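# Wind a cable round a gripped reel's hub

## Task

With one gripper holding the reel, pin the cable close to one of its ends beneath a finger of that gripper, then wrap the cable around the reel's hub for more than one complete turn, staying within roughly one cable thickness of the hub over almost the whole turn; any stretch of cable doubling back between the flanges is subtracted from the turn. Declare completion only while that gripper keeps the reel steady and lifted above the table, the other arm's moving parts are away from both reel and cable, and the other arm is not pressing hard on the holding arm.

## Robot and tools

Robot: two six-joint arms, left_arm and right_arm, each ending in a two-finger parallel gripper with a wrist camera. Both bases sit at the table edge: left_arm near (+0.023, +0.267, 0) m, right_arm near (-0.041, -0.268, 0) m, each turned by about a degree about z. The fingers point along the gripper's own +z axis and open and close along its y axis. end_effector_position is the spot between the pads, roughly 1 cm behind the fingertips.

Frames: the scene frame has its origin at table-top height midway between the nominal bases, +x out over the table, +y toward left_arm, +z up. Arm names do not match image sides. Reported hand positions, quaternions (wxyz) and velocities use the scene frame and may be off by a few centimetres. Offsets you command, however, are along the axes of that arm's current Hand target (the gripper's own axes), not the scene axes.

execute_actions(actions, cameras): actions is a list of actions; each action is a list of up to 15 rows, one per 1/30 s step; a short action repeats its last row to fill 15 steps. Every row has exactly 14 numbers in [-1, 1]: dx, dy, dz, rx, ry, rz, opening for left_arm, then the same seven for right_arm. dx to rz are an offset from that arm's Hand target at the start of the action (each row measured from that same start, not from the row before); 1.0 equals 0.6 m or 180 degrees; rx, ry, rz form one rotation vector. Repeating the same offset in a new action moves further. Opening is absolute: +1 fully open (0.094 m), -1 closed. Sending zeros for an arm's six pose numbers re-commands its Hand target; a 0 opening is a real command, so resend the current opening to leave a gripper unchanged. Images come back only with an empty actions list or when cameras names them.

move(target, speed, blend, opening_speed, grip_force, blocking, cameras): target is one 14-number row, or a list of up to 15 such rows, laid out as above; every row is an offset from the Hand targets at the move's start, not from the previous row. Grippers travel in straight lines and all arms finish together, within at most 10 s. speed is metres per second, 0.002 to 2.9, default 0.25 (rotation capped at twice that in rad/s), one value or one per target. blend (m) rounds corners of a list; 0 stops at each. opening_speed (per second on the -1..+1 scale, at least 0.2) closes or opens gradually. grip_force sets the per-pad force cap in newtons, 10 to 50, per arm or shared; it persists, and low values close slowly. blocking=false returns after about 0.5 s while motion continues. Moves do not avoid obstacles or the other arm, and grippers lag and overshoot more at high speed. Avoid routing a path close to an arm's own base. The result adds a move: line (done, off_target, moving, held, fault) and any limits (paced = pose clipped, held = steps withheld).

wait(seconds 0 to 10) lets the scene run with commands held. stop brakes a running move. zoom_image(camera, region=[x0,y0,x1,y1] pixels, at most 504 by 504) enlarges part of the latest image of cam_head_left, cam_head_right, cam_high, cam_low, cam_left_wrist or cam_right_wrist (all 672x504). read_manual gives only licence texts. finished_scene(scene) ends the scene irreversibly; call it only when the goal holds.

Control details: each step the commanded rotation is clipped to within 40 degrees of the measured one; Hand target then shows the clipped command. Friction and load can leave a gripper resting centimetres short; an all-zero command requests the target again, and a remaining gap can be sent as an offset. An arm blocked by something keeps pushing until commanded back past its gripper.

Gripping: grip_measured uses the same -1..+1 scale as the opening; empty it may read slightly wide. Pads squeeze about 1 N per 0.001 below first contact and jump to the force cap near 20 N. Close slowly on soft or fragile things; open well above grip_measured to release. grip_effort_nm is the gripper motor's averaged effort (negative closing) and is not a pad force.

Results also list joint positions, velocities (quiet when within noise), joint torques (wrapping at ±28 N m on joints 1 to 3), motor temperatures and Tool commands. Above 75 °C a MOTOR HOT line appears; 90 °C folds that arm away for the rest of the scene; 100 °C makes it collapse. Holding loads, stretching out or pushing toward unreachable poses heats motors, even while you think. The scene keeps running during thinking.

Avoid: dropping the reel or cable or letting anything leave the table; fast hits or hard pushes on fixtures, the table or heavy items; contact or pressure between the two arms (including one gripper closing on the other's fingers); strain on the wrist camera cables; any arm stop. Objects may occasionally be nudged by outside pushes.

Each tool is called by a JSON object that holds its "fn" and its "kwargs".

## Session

{"fn": "execute_actions", "kwargs": {"actions": []}}

Scene clock: 0.00 s.
left_arm: end_effector_position=(+0.4139, +0.3170, +0.1120) grip_measured=+1.000 grip_effort_nm=n/a end_effector_quat_wxyz=(+0.591, -0.114, +0.790, +0.118) | right_arm: end_effector_position=(+0.3573, -0.2943, +0.0905) grip_measured=+1.000 grip_effort_nm=n/a end_effector_quat_wxyz=(+0.555, +0.040, +0.831, -0.030)
Joint positions: left_arm=[-0.056 1.52 0.363 0.859 -0.364 -0.055 0.094] | right_arm=[-0.001 1.527 0.398 0.735 0.052 0.016 0.094]
Joint velocities: within noise
Joint torques (N m): no reading
Motor temperatures (°C): left_arm=[25 34 33 33 24 24 26] | right_arm=[26 33 37 32 29 25 28]
Heat: left arm: 34 °C; right arm: 37 °C.
Hand target: left_arm +0.4129, +0.3176, +0.1094; +0.585, -0.115, +0.794, +0.120 | right_arm +0.3580, -0.2944, +0.0924; +0.556, +0.040, +0.830, -0.030
Tool commands: left_gripper/opening=+1.0 right_gripper/opening=+1.0
camera_calibration:
cam_left_wrist: T_world_to_cam=[[0.311347, -0.94746, -0.0733708, 0.180556], [-0.636943, -0.150762, -0.756025, 0.433451], [0.705242, 0.282119, -0.650417, -0.218794], [0, 0, 0, 1]] pos_world=[0.374171, 0.298144, 0.19864]
cam_right_wrist: T_world_to_cam=[[-0.0888563, -0.996022, 0.00672538, -0.259748], [-0.727521, 0.0602884, -0.683431, 0.377527], [0.680307, -0.06562, -0.729984, -0.109573], [0, 0, 0, 1]] pos_world=[0.326122, -0.288665, 0.179774]

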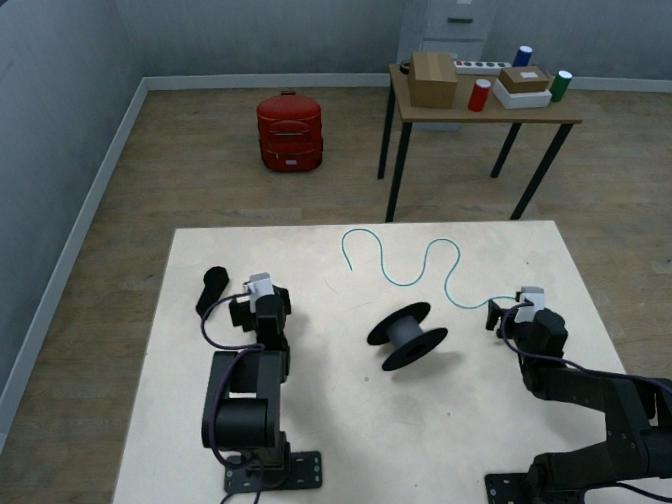

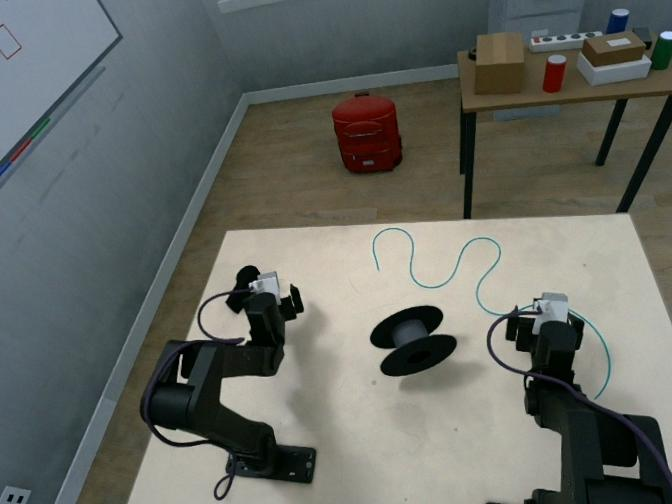

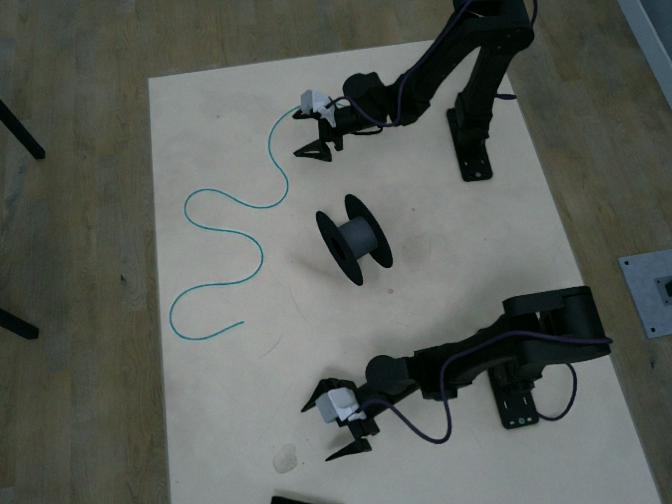

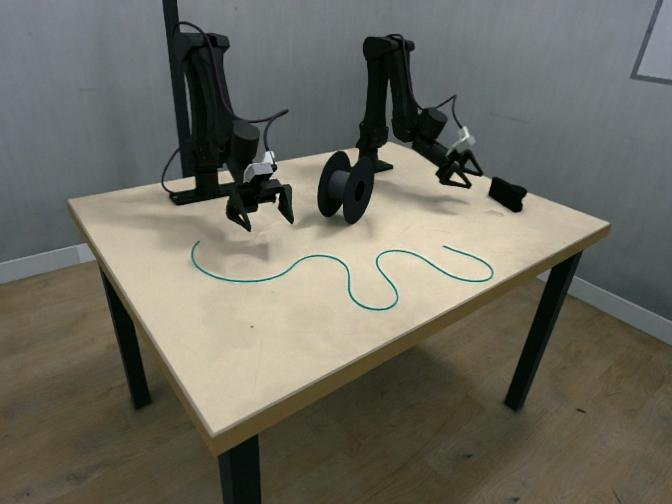

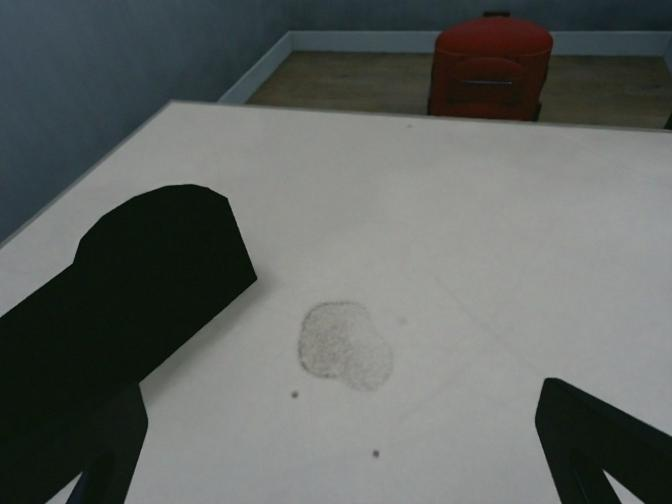

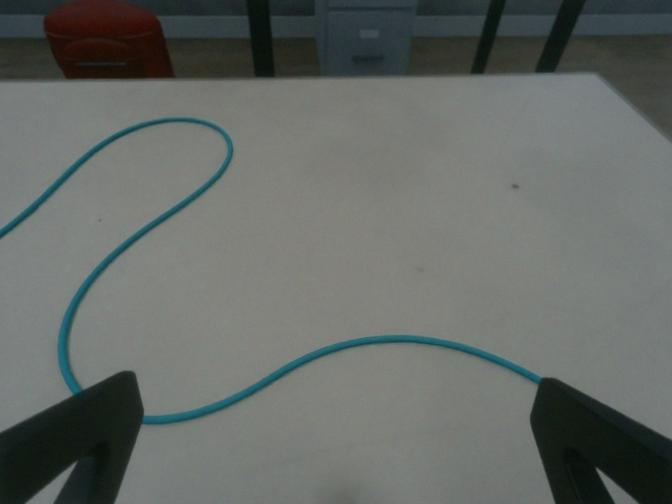

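{"fn": "move", "kwargs": {"target": [-0.137,-0.328,-0.389,0.372,0.202,0.303,0.1,-0.06,-0.181,0.026,-0.089,0.368,-0.129,0.3], "cameras": ["all"]}}

{"fn": "zoom_image", "kwargs": {"camera": "cam_high", "region": [300, 180, 410, 300]}}

Scene clock: 5.33 s.
left_arm: end_effector_position=(+0.2953, +0.0618, +0.2460) grip_measured=+0.102 grip_effort_nm=-0.12 end_effector_quat_wxyz=(+0.202, +0.523, +0.821, -0.106) | right_arm: end_effector_position=(+0.3734, -0.4004, +0.1252) grip_measured=+0.302 grip_effort_nm=-0.14 end_effector_quat_wxyz=(+0.007, -0.182, +0.983, +0.001)
Joint positions: left_arm=[-0.548 1.515 1.639 -1.288 0.223 0.557 0.052] | right_arm=[-0.272 2.245 2.209 -1.523 -0.008 -0.682 0.061]
Joint torques (N m): left_arm=[-0.64 -5.26 7.72 0.52 0.25 0.08] | right_arm=[-0.54 -9.62 6.84 0.21 0.05 -0.08]
Heat: left arm: 34 °C; right arm: 39 °C.
Hand target: left_arm +0.2897, +0.0591, +0.2435; +0.184, +0.530, +0.820, -0.115 | right_arm +0.3753, -0.4052, +0.1205; +0.001, -0.181, +0.983, +0.001
Off the commanded pose: left_arm 0.007 m, 2 deg | right_arm 0.007 m, 1 deg.
move: done
camera_calibration:
cam_left_wrist: T_world_to_cam=[[-0.910791, -0.410445, -0.0446585, 0.306171], [-0.409592, 0.911862, -0.0272295, 0.108649], [0.0518986, -0.00650863, -0.998631, 0.320486], [0, 0, 0, 1]] pos_world=[0.306727, 0.0286791, 0.336679]
cam_right_wrist: T_world_to_cam=[[0.363325, -0.931627, -0.00816437, -0.505446], [-0.852863, -0.33611, 0.399569, 0.171848], [-0.374993, -0.13821, -0.916667, 0.286209], [0, 0, 0, 1]] pos_world=[0.437531, -0.37357, 0.189567]

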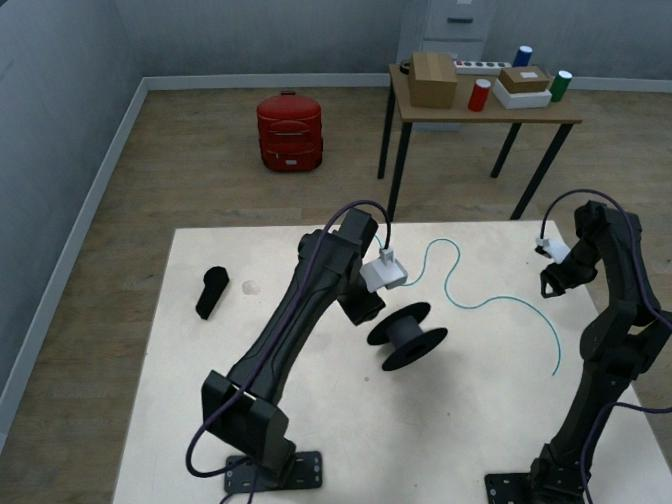

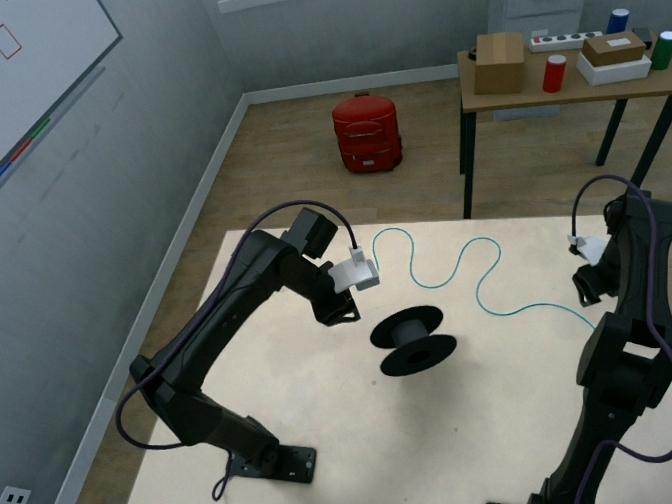

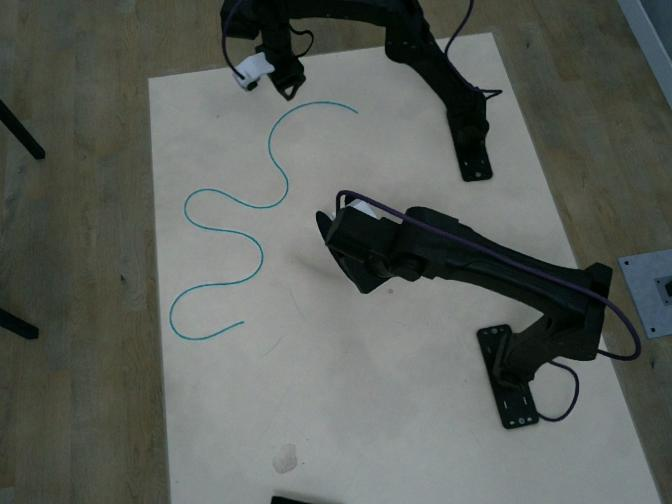

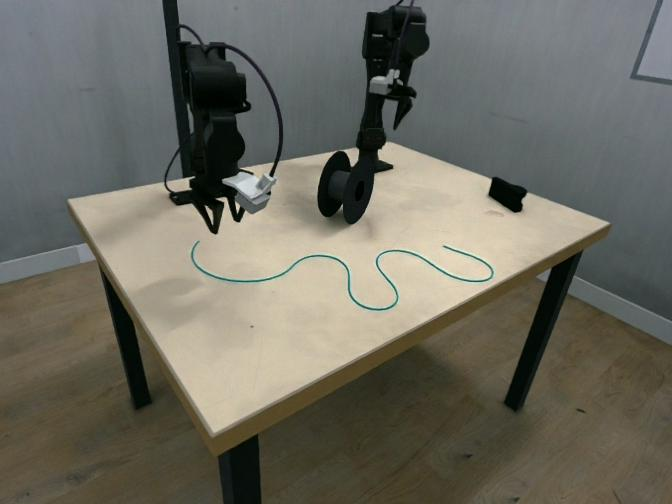

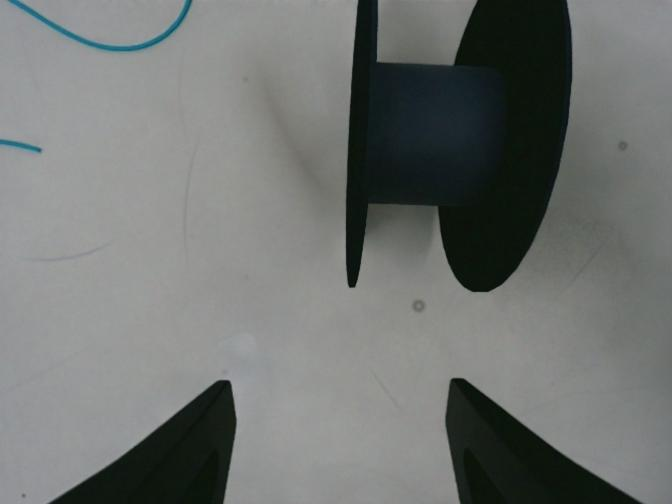

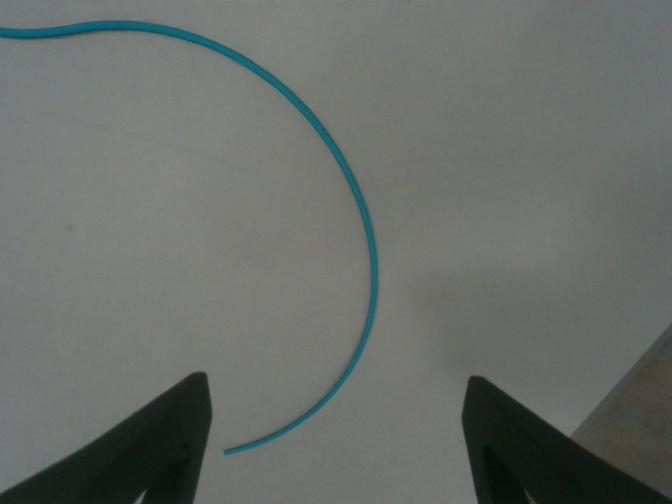

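Scaled by 4.200 from the camera's 672x504 image, which has a finer 960x720 frame.

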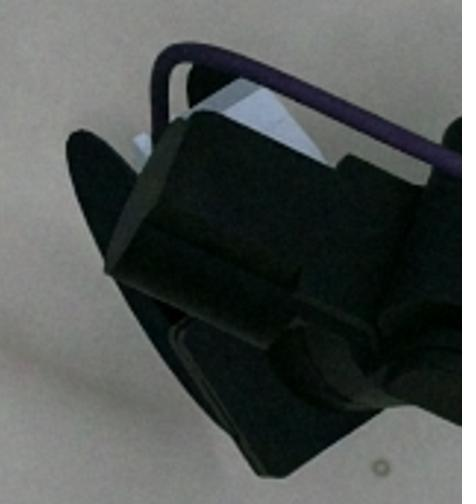

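{"fn": "move", "kwargs": {"target": [[0,0,0,0,0,0,0.1,0.037,-0.03,0.14,0,0,0,0.3],[0,0,0,0,0,0,0.1,0.037,-0.03,0.2,0,0,0,0.3],[0,0,0,0,0,0,0.1,0.037,-0.03,0.2,0,0,0,-1]], "speed": 0.15, "cameras": ["cam_right_wrist"]}}

Scene clock: 8.77 s.
left_arm: end_effector_position=(+0.2953, +0.0618, +0.2460) grip_measured=+0.102 grip_effort_nm=-0.12 end_effector_quat_wxyz=(+0.202, +0.523, +0.821, -0.106) | right_arm: end_effector_position=(+0.3665, -0.4297, +0.0142) grip_measured=-0.972 grip_effort_nm=-1.04 end_effector_quat_wxyz=(+0.014, -0.181, +0.983, -0.006)
Joint positions: left_arm=[-0.548 1.515 1.639 -1.288 0.223 0.557 0.052] | right_arm=[-0.339 2.248 1.769 -1.061 -0.005 -0.746 0.001]
Joint torques (N m): left_arm=[-0.64 -5.27 7.72 0.51 0.25 0.07] | right_arm=[-0.29 -9.98 3.85 0.4 0.01 -0.07]
Heat: left arm: 35 °C; right arm: 39 °C.
Hand target: left_arm +0.2898, +0.0591, +0.2435; +0.184, +0.530, +0.820, -0.115 | right_arm +0.3611, -0.4298, +0.0004; +0.001, -0.181, +0.983, +0.001
Off the commanded pose: left_arm 0.007 m, 2 deg | right_arm 0.015 m, 2 deg.
move: off_target (right_arm); target 3's new opening was sent with right_arm's hand 0.014 m and 1 deg from that target
camera_calibration:
cam_right_wrist: T_world_to_cam=[[0.361149, -0.932471, 0.00832985, -0.530933], [-0.86021, -0.329687, 0.389032, 0.206032], [-0.360015, -0.147664, -0.921187, 0.168331], [0, 0, 0, 1]] pos_world=[0.429578, -0.402297, 0.0793339]
Images, in order (width x height): cam_right_wrist 672x504.

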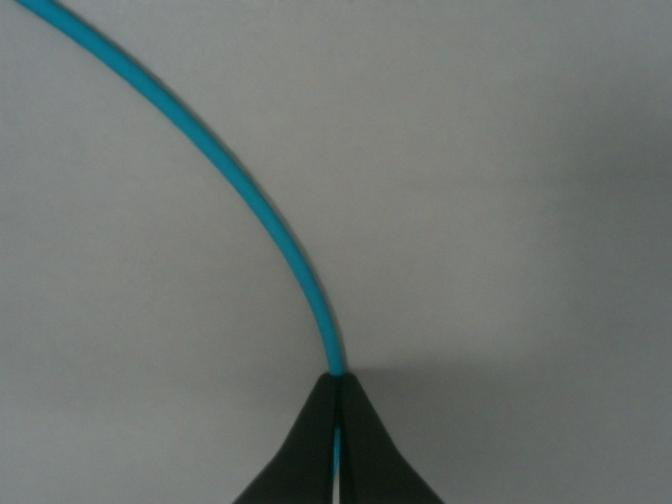

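{"fn": "move", "kwargs": {"target": [[0.13,0,-0.115,0,0,0,0.3,0,0.05,-0.35,0,0,0,-1],[0.13,0,-0.115,0,0,0,0.3,-0.145,0.537,-0.55,-0.184,-0.11,0.331,-1]], "blend": 0.05, "cameras": ["all"]}}

{"fn": "zoom_image", "kwargs": {"camera": "cam_high", "region": [280, 140, 430, 300]}}

{"fn": "zoom_image", "kwargs": {"camera": "cam_head_right", "region": [330, 230, 530, 400]}}

{"fn": "zoom_image", "kwargs": {"camera": "cam_head_left", "region": [330, 230, 530, 400]}}

Scene clock: 13.63 s.
left_arm: end_effector_position=(+0.2630, +0.1479, +0.2723) grip_measured=+0.298 grip_effort_nm=0.15 end_effector_quat_wxyz=(+0.198, +0.529, +0.819, -0.102) | right_arm: end_effector_position=(+0.3322, -0.0969, +0.3261) grip_measured=-0.974 grip_effort_nm=-1.07 end_effector_quat_wxyz=(+0.103, +0.333, +0.890, +0.296)
Joint positions: left_arm=[-0.27 1.363 1.639 -1.522 0.315 0.844 0.061] | right_arm=[0.324 1.809 2.235 -1.449 -0.341 1.092 0.001]
Joint torques (N m): left_arm=[0.62 -6.09 5.35 0.24 0.32 0.07] | right_arm=[0.32 -9.54 3.47 1.1 -0.1 -0.02]
Heat: left arm: 35 °C; right arm: 39 °C.
Hand target: left_arm +0.2485, +0.1500, +0.2729; +0.184, +0.530, +0.820, -0.115 | right_arm +0.3271, -0.0982, +0.3310; +0.110, +0.331, +0.889, +0.297
Off the commanded pose: left_arm 0.015 m, 2 deg | right_arm 0.007 m, 1 deg.
move: off_target (left_arm)
camera_calibration:
cam_left_wrist: T_world_to_cam=[[-0.915904, -0.398261, -0.0500845, 0.314286], [-0.398086, 0.917243, -0.0138607, 0.0101124], [0.0514598, 0.00724289, -0.998649, 0.346967], [0, 0, 0, 1]] pos_world=[0.274027, 0.113379, 0.362379]
cam_right_wrist: T_world_to_cam=[[-0.523258, -0.603617, -0.601538, 0.31387], [-0.851409, 0.400227, 0.339002, 0.249087], [0.0361241, 0.689539, -0.723347, 0.377489], [0, 0, 0, 1]] pos_world=[0.362673, -0.170528, 0.377419]

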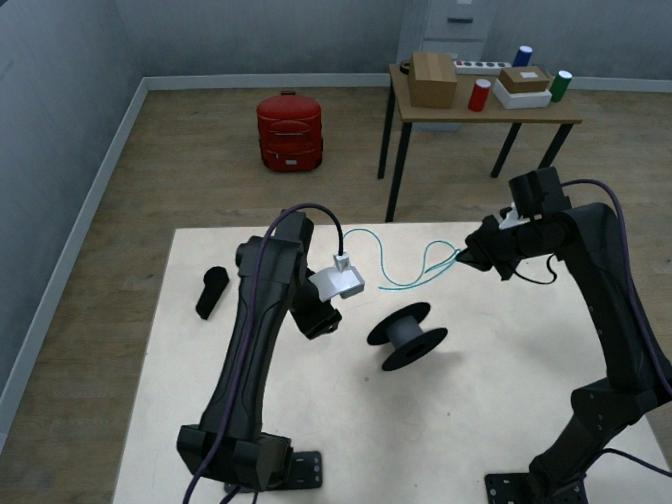

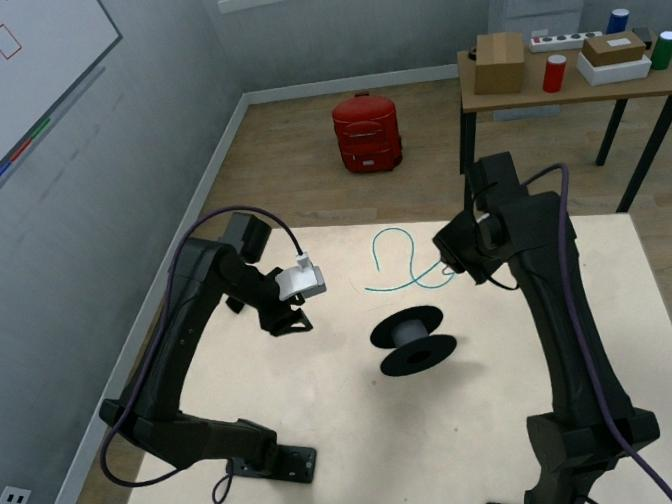

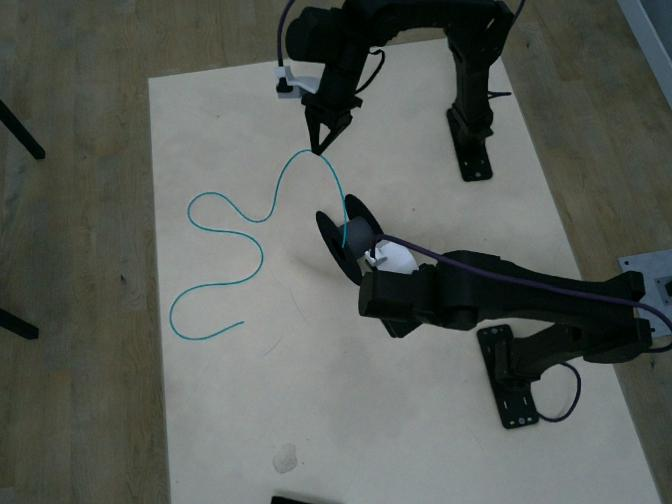

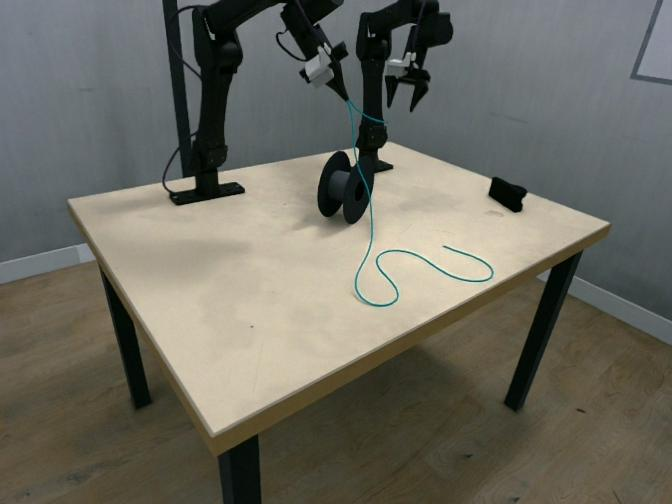

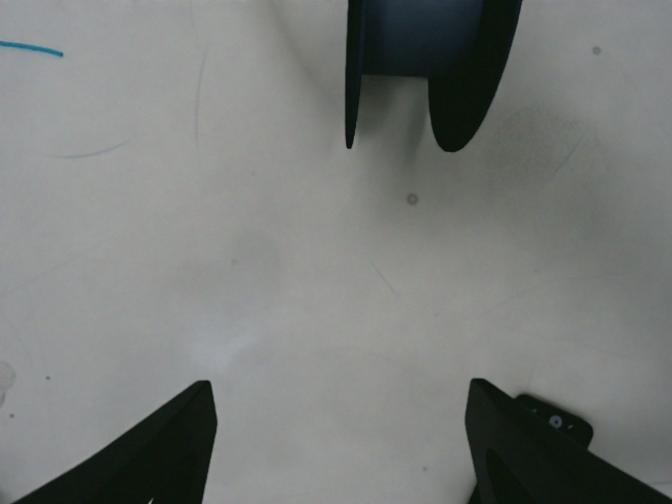

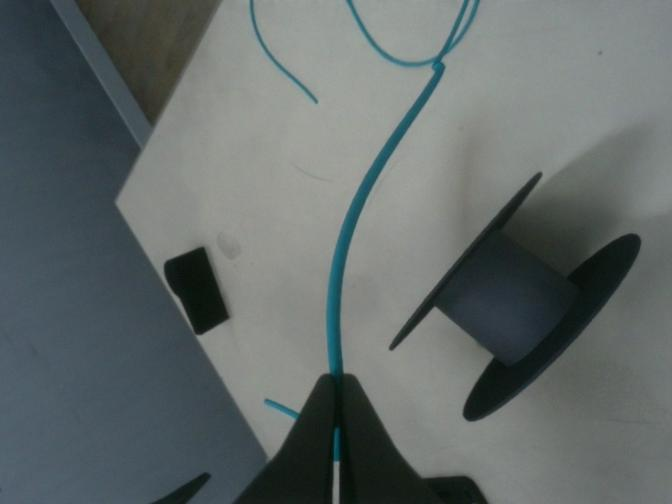

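Scaled by 3.150 from the camera's 672x504 image, which has a finer 960x720 frame.

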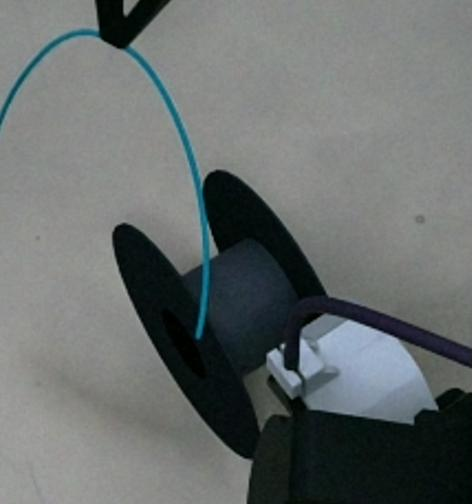

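Scaled by 2.520 from the camera's 672x504 image, which has a finer 960x720 frame.

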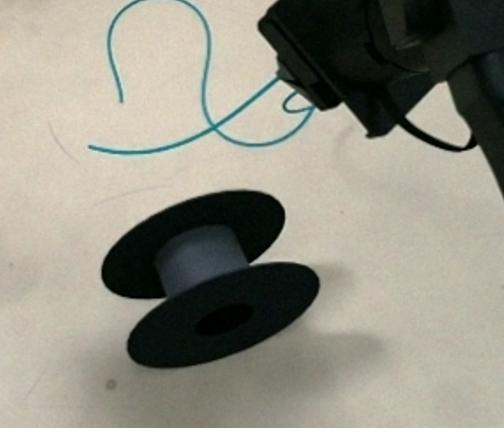

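Scaled by 2.520 from the camera's 672x504 image, which has a finer 960x720 frame.

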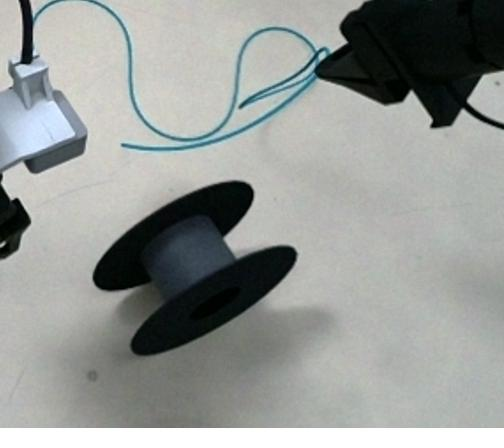

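{"fn": "move", "kwargs": {"target": [[0,0,0,0,0,0,0.3,0.006,-0.011,-0.008,0,0.047,-0.062,-1],[0,0,0,0,0,0,0.3,0.03,-0.061,0.08,0,0.047,-0.062,-1]], "speed": 0.15, "cameras": ["all"]}}

{"fn": "zoom_image", "kwargs": {"camera": "cam_high", "region": [280, 140, 430, 300]}}

{"fn": "zoom_image", "kwargs": {"camera": "cam_head_right", "region": [330, 230, 530, 400]}}

{"fn": "zoom_image", "kwargs": {"camera": "cam_head_left", "region": [330, 230, 530, 400]}}

Scene clock: 16.90 s.
left_arm: end_effector_position=(+0.2630, +0.1479, +0.2723) grip_measured=+0.298 grip_effort_nm=0.15 end_effector_quat_wxyz=(+0.198, +0.529, +0.819, -0.102) | right_arm: end_effector_position=(+0.3183, -0.0861, +0.2667) grip_measured=-0.974 grip_effort_nm=-1.07 end_effector_quat_wxyz=(+0.066, +0.223, +0.923, +0.307)
Joint positions: left_arm=[-0.27 1.363 1.639 -1.522 0.315 0.844 0.061] | right_arm=[0.306 1.72 1.865 -1.264 -0.469 0.846 0.001]
Joint torques (N m): left_arm=[0.62 -6.09 5.35 0.24 0.32 0.07] | right_arm=[0.36 -9.5 3.89 0.93 -0.2 0.02]
Heat: left arm: 36 °C; right arm: 39 °C.
Hand target: left_arm +0.2485, +0.1500, +0.2729; +0.184, +0.530, +0.820, -0.115 | right_arm +0.3131, -0.0867, +0.2705; +0.073, +0.221, +0.923, +0.308
Off the commanded pose: left_arm 0.015 m, 2 deg | right_arm 0.007 m, 1 deg.
move: off_target (left_arm)
camera_calibration:
cam_left_wrist: T_world_to_cam=[[-0.915904, -0.398261, -0.0500845, 0.314286], [-0.398086, 0.917243, -0.0138607, 0.0101124], [0.0514598, 0.00724289, -0.998649, 0.346967], [0, 0, 0, 1]] pos_world=[0.274027, 0.113379, 0.362379]
cam_right_wrist: T_world_to_cam=[[-0.363102, -0.709473, -0.603991, 0.21787], [-0.922706, 0.1837, 0.338923, 0.257176], [-0.129504, 0.68037, -0.721336, 0.379018], [0, 0, 0, 1]] pos_world=[0.365491, -0.150543, 0.317828]

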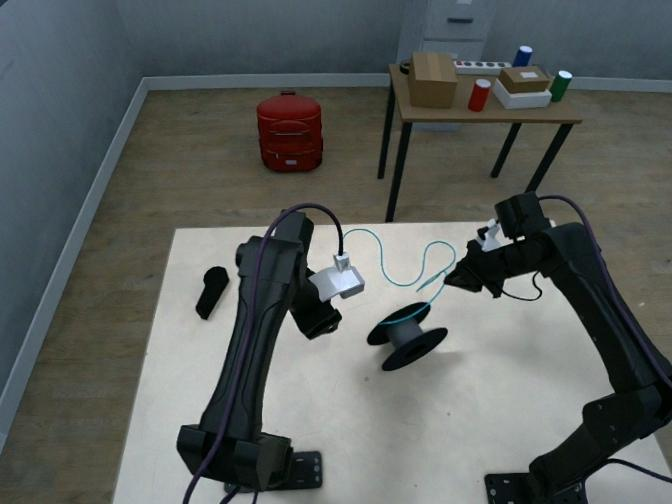

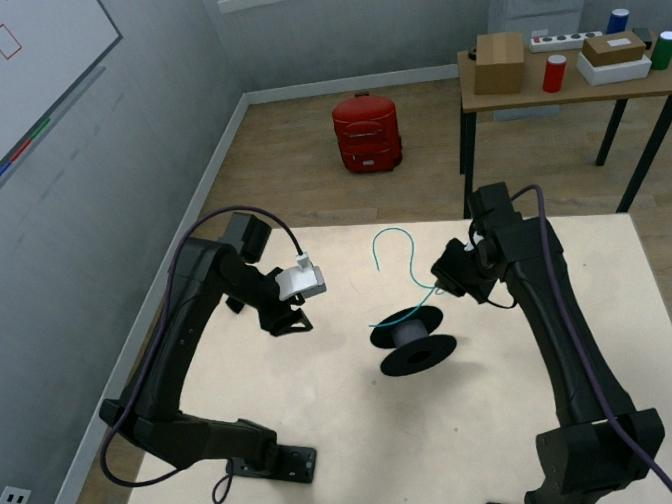

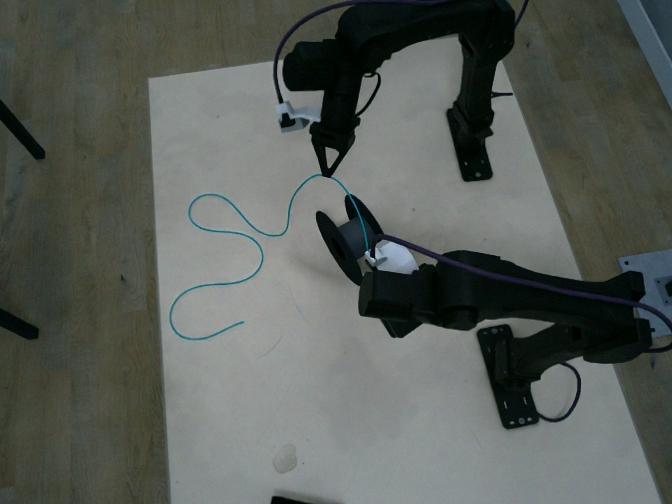

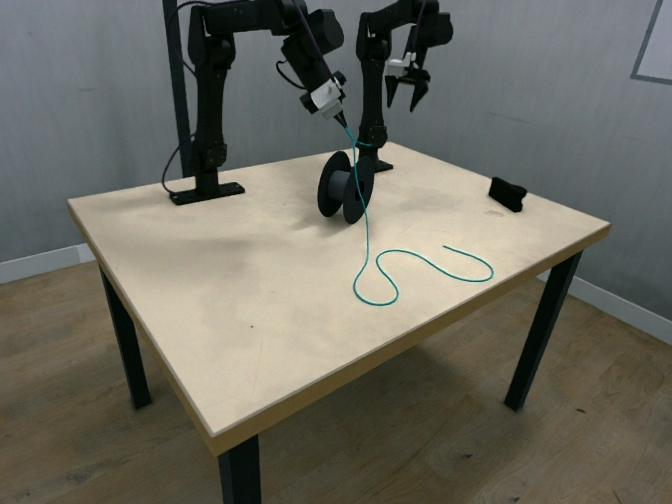

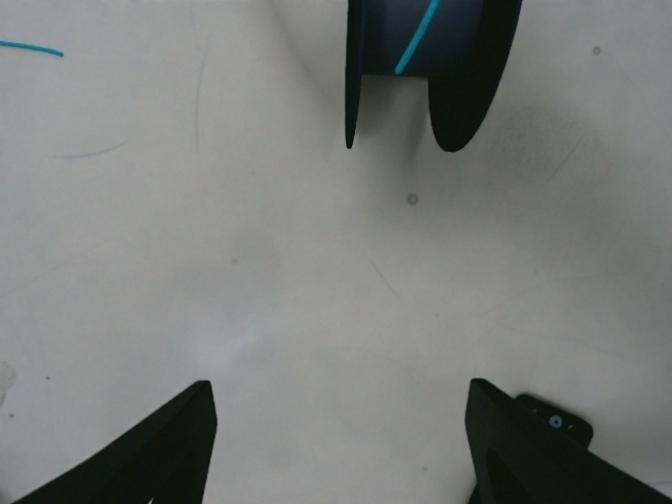

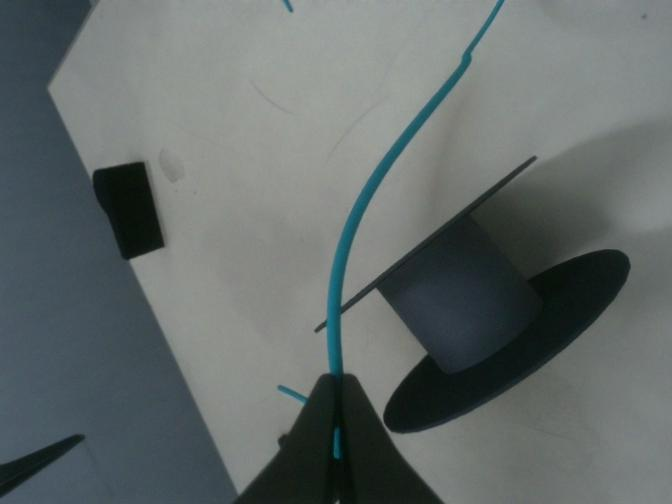

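Scaled by 3.150 from the camera's 672x504 image, which has a finer 960x720 frame.

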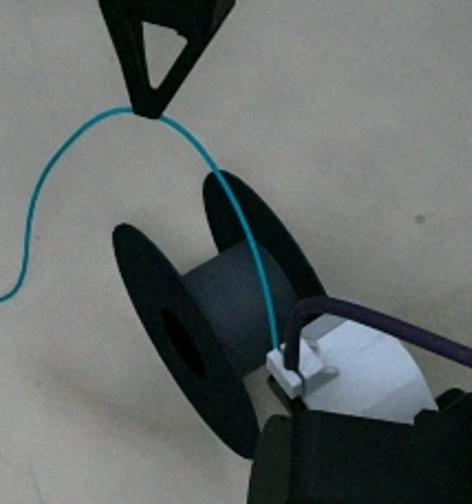

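Scaled by 2.520 from the camera's 672x504 image, which has a finer 960x720 frame.

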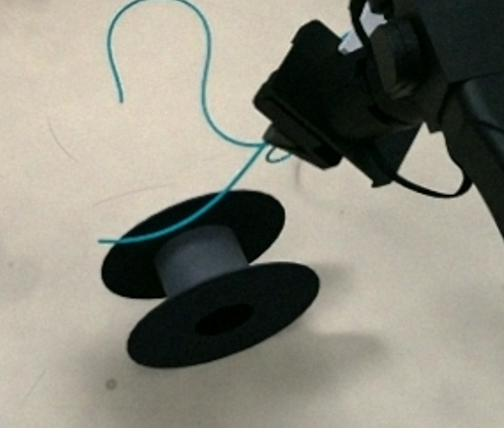

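Scaled by 2.520 from the camera's 672x504 image, which has a finer 960x720 frame.

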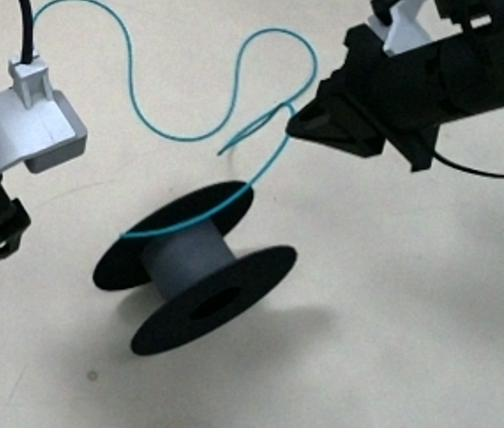

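{"fn": "move", "kwargs": {"target": [-0.079,-0.007,0.165,0,-0.111,0,0.3,0.019,-0.054,0.099,0,0,0,-1], "speed": 0.12, "cameras": ["all"]}}

{"fn": "zoom_image", "kwargs": {"camera": "cam_head_right", "region": [330, 230, 530, 400]}}

{"fn": "zoom_image", "kwargs": {"camera": "cam_head_left", "region": [330, 230, 530, 400]}}

Scene clock: 19.67 s.
left_arm: end_effector_position=(+0.2895, +0.0735, +0.2032) grip_measured=+0.298 grip_effort_nm=0.14 end_effector_quat_wxyz=(+0.325, +0.499, +0.780, -0.194) | right_arm: end_effector_position=(+0.3126, -0.0724, +0.1974) grip_measured=-0.974 grip_effort_nm=-1.07 end_effector_quat_wxyz=(+0.063, +0.224, +0.923, +0.306)
Joint positions: left_arm=[-0.387 1.231 1.076 -0.788 0.49 0.607 0.061] | right_arm=[0.352 1.648 1.501 -0.958 -0.449 0.893 0.001]
Joint torques (N m): left_arm=[-0.72 -6.74 5.04 1.1 0.38 -0.11] | right_arm=[0.53 -9.83 4.33 0.97 -0.18 0]
Heat: left arm: 35 °C; right arm: 39 °C.
Hand target: left_arm +0.2800, +0.0712, +0.2033; +0.323, +0.502, +0.776, -0.205 | right_arm +0.3072, -0.0728, +0.2037; +0.073, +0.221, +0.923, +0.308
Off the commanded pose: left_arm 0.010 m, 1 deg | right_arm 0.008 m, 1 deg.
move: done
camera_calibration:
cam_left_wrist: T_world_to_cam=[[-0.91139, -0.409948, -0.0362, 0.302218], [-0.37528, 0.863964, -0.335754, 0.150722], [0.168917, -0.292418, -0.941254, 0.25354], [0, 0, 0, 1]] pos_world=[0.289174, 0.0678149, 0.300192]
cam_right_wrist: T_world_to_cam=[[-0.368186, -0.710077, -0.600192, 0.184423], [-0.920017, 0.185075, 0.345422, 0.270756], [-0.134196, 0.679366, -0.721424, 0.320283], [0, 0, 0, 1]] pos_world=[0.359983, -0.136745, 0.248224]

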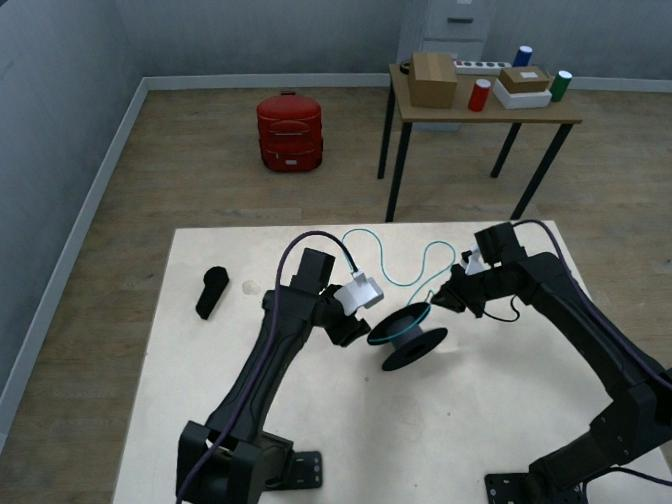

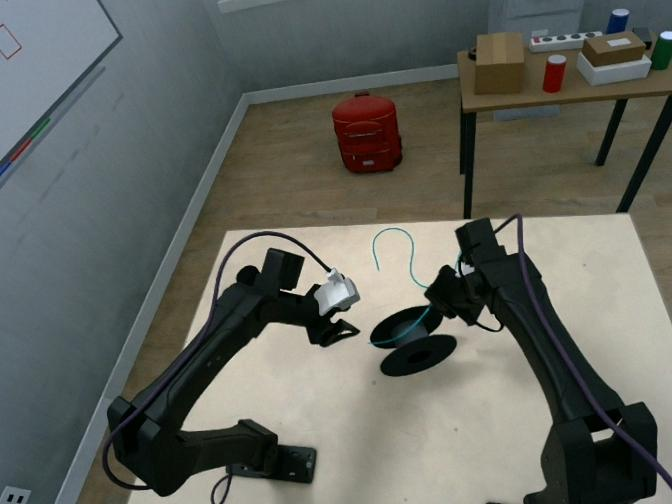

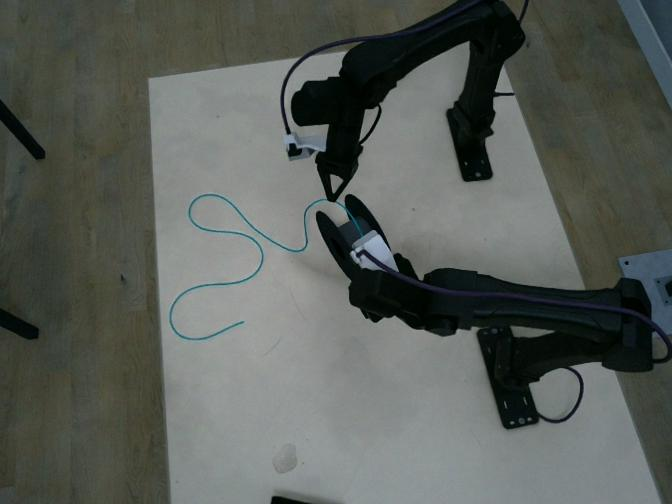

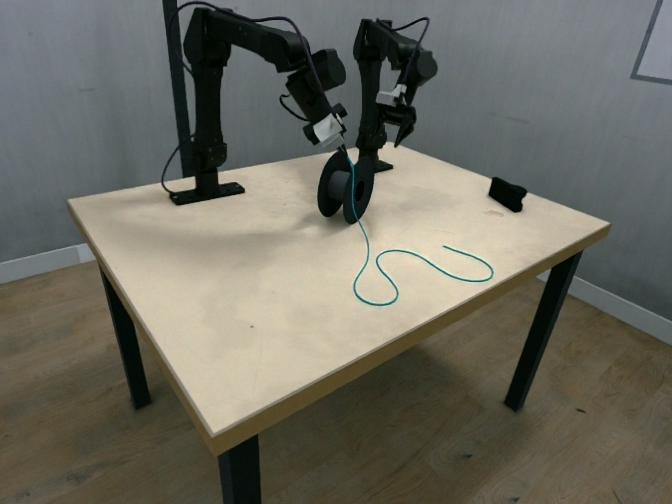

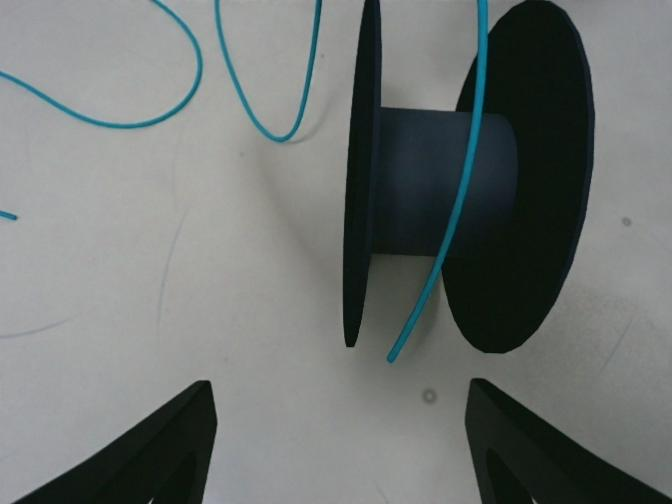

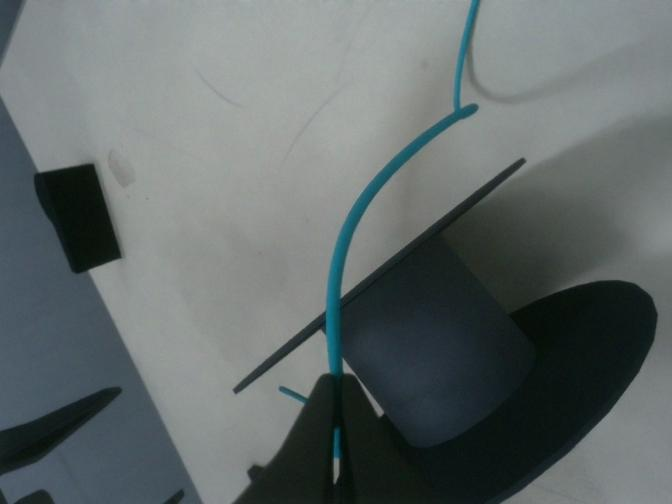

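Scaled by 2.520 from the camera's 672x504 image, which has a finer 960x720 frame.

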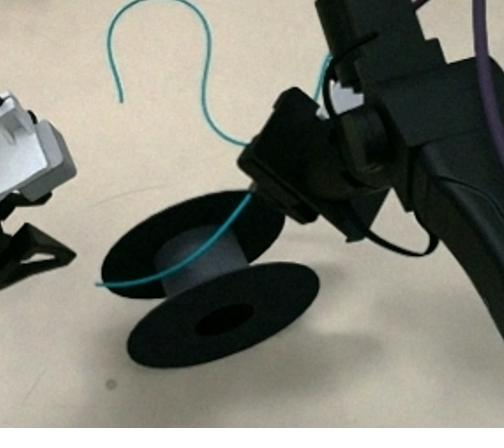

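Scaled by 2.520 from the camera's 672x504 image, which has a finer 960x720 frame.

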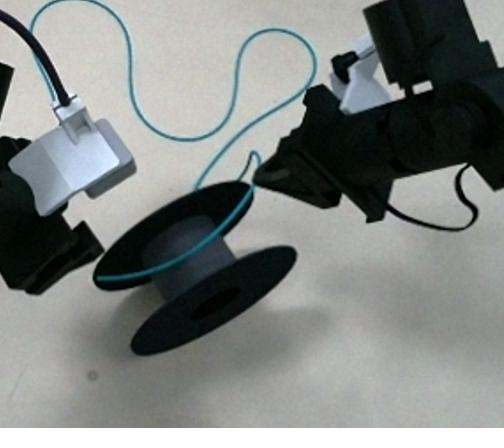

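{"fn": "move", "kwargs": {"target": [[0,0,0,0,0,0,0.55,-0.028,-0.033,0.049,0,0,0,-1],[0,0,0.09,0,0,0,0.55,-0.028,-0.033,0.049,0,0,0,-1]], "speed": 0.1, "cameras": ["cam_left_wrist","cam_head_left","cam_head_right","cam_right_wrist"]}}

{"fn": "zoom_image", "kwargs": {"camera": "cam_head_right", "region": [330, 230, 530, 400]}}

Scene clock: 22.53 s.
left_arm: end_effector_position=(+0.2998, +0.0364, +0.1763) grip_measured=+0.548 grip_effort_nm=0.15 end_effector_quat_wxyz=(+0.339, +0.502, +0.770, -0.204) | right_arm: end_effector_position=(+0.3241, -0.0775, +0.1789) grip_measured=-0.974 grip_effort_nm=-1.07 end_effector_quat_wxyz=(+0.083, +0.219, +0.921, +0.312)
Joint positions: left_arm=[-0.495 1.301 0.985 -0.553 0.449 0.511 0.073] | right_arm=[0.332 1.647 1.413 -0.837 -0.449 0.872 0.001]
Joint torques (N m): left_arm=[-0.65 -4.62 5.41 1.19 0.11 -0.02] | right_arm=[-0.47 -6.32 4.44 1 -0.32 -0.11]
Heat: left arm: 35 °C; right arm: 39 °C.
Hand target: left_arm +0.2958, +0.0364, +0.1650; +0.323, +0.502, +0.776, -0.206 | right_arm +0.3230, -0.0788, +0.1681; +0.073, +0.221, +0.923, +0.308
Off the commanded pose: left_arm 0.012 m, 2 deg | right_arm 0.011 m, 1 deg.
move: off_target (left_arm, right_arm)
camera_calibration:
cam_left_wrist: T_world_to_cam=[[-0.916715, -0.397402, -0.0413051, 0.297524], [-0.35536, 0.858227, -0.370359, 0.177951], [0.18263, -0.324835, -0.92797, 0.21033], [0, 0, 0, 1]] pos_world=[0.297568, 0.0338366, 0.273375]
cam_right_wrist: T_world_to_cam=[[-0.344114, -0.706383, -0.618554, 0.169678], [-0.933553, 0.187015, 0.305784, 0.300366], [-0.100321, 0.682678, -0.7238, 0.301641], [0, 0, 0, 1]] pos_world=[0.369057, -0.142239, 0.231436]
Images, in order (width x height): cam_head_left 672x504, cam_head_right 672x504, cam_left_wrist 672x504, cam_right_wrist 672x504.

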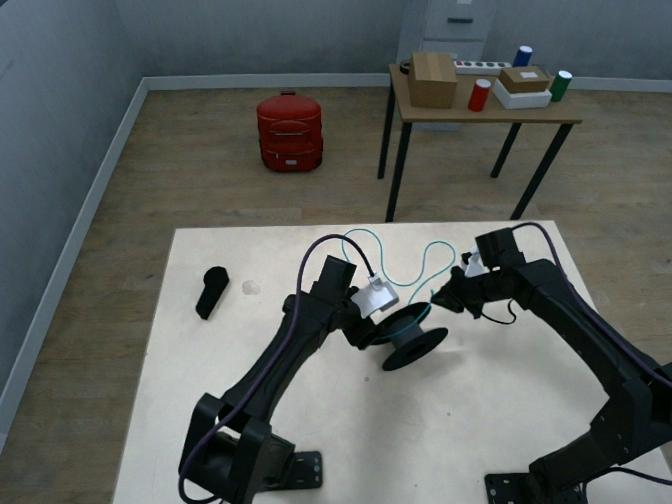

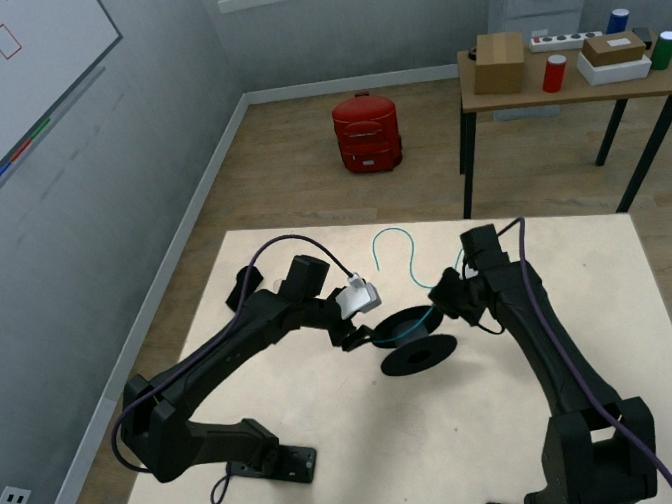

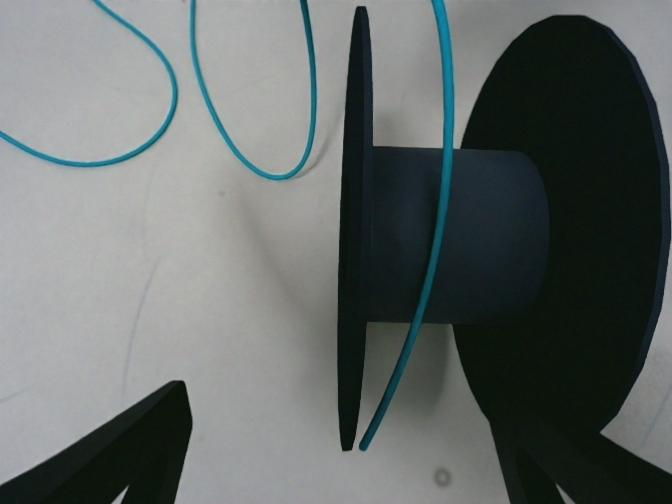

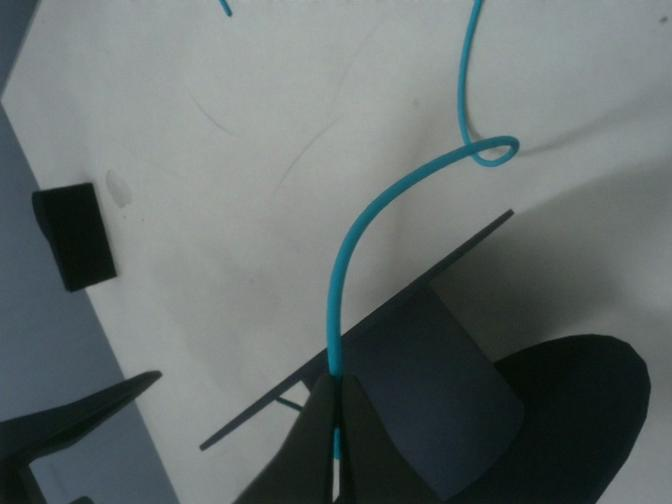

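Scaled by 2.520 from the camera's 672x504 image, which has a finer 960x720 frame.

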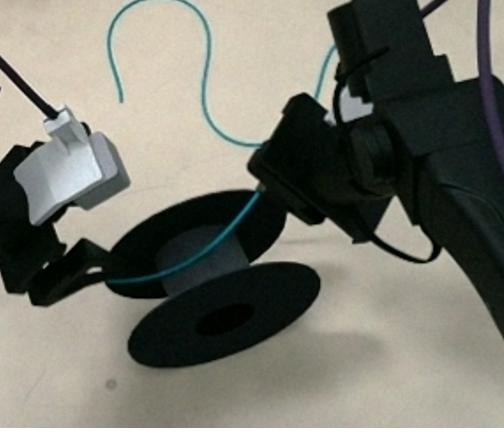

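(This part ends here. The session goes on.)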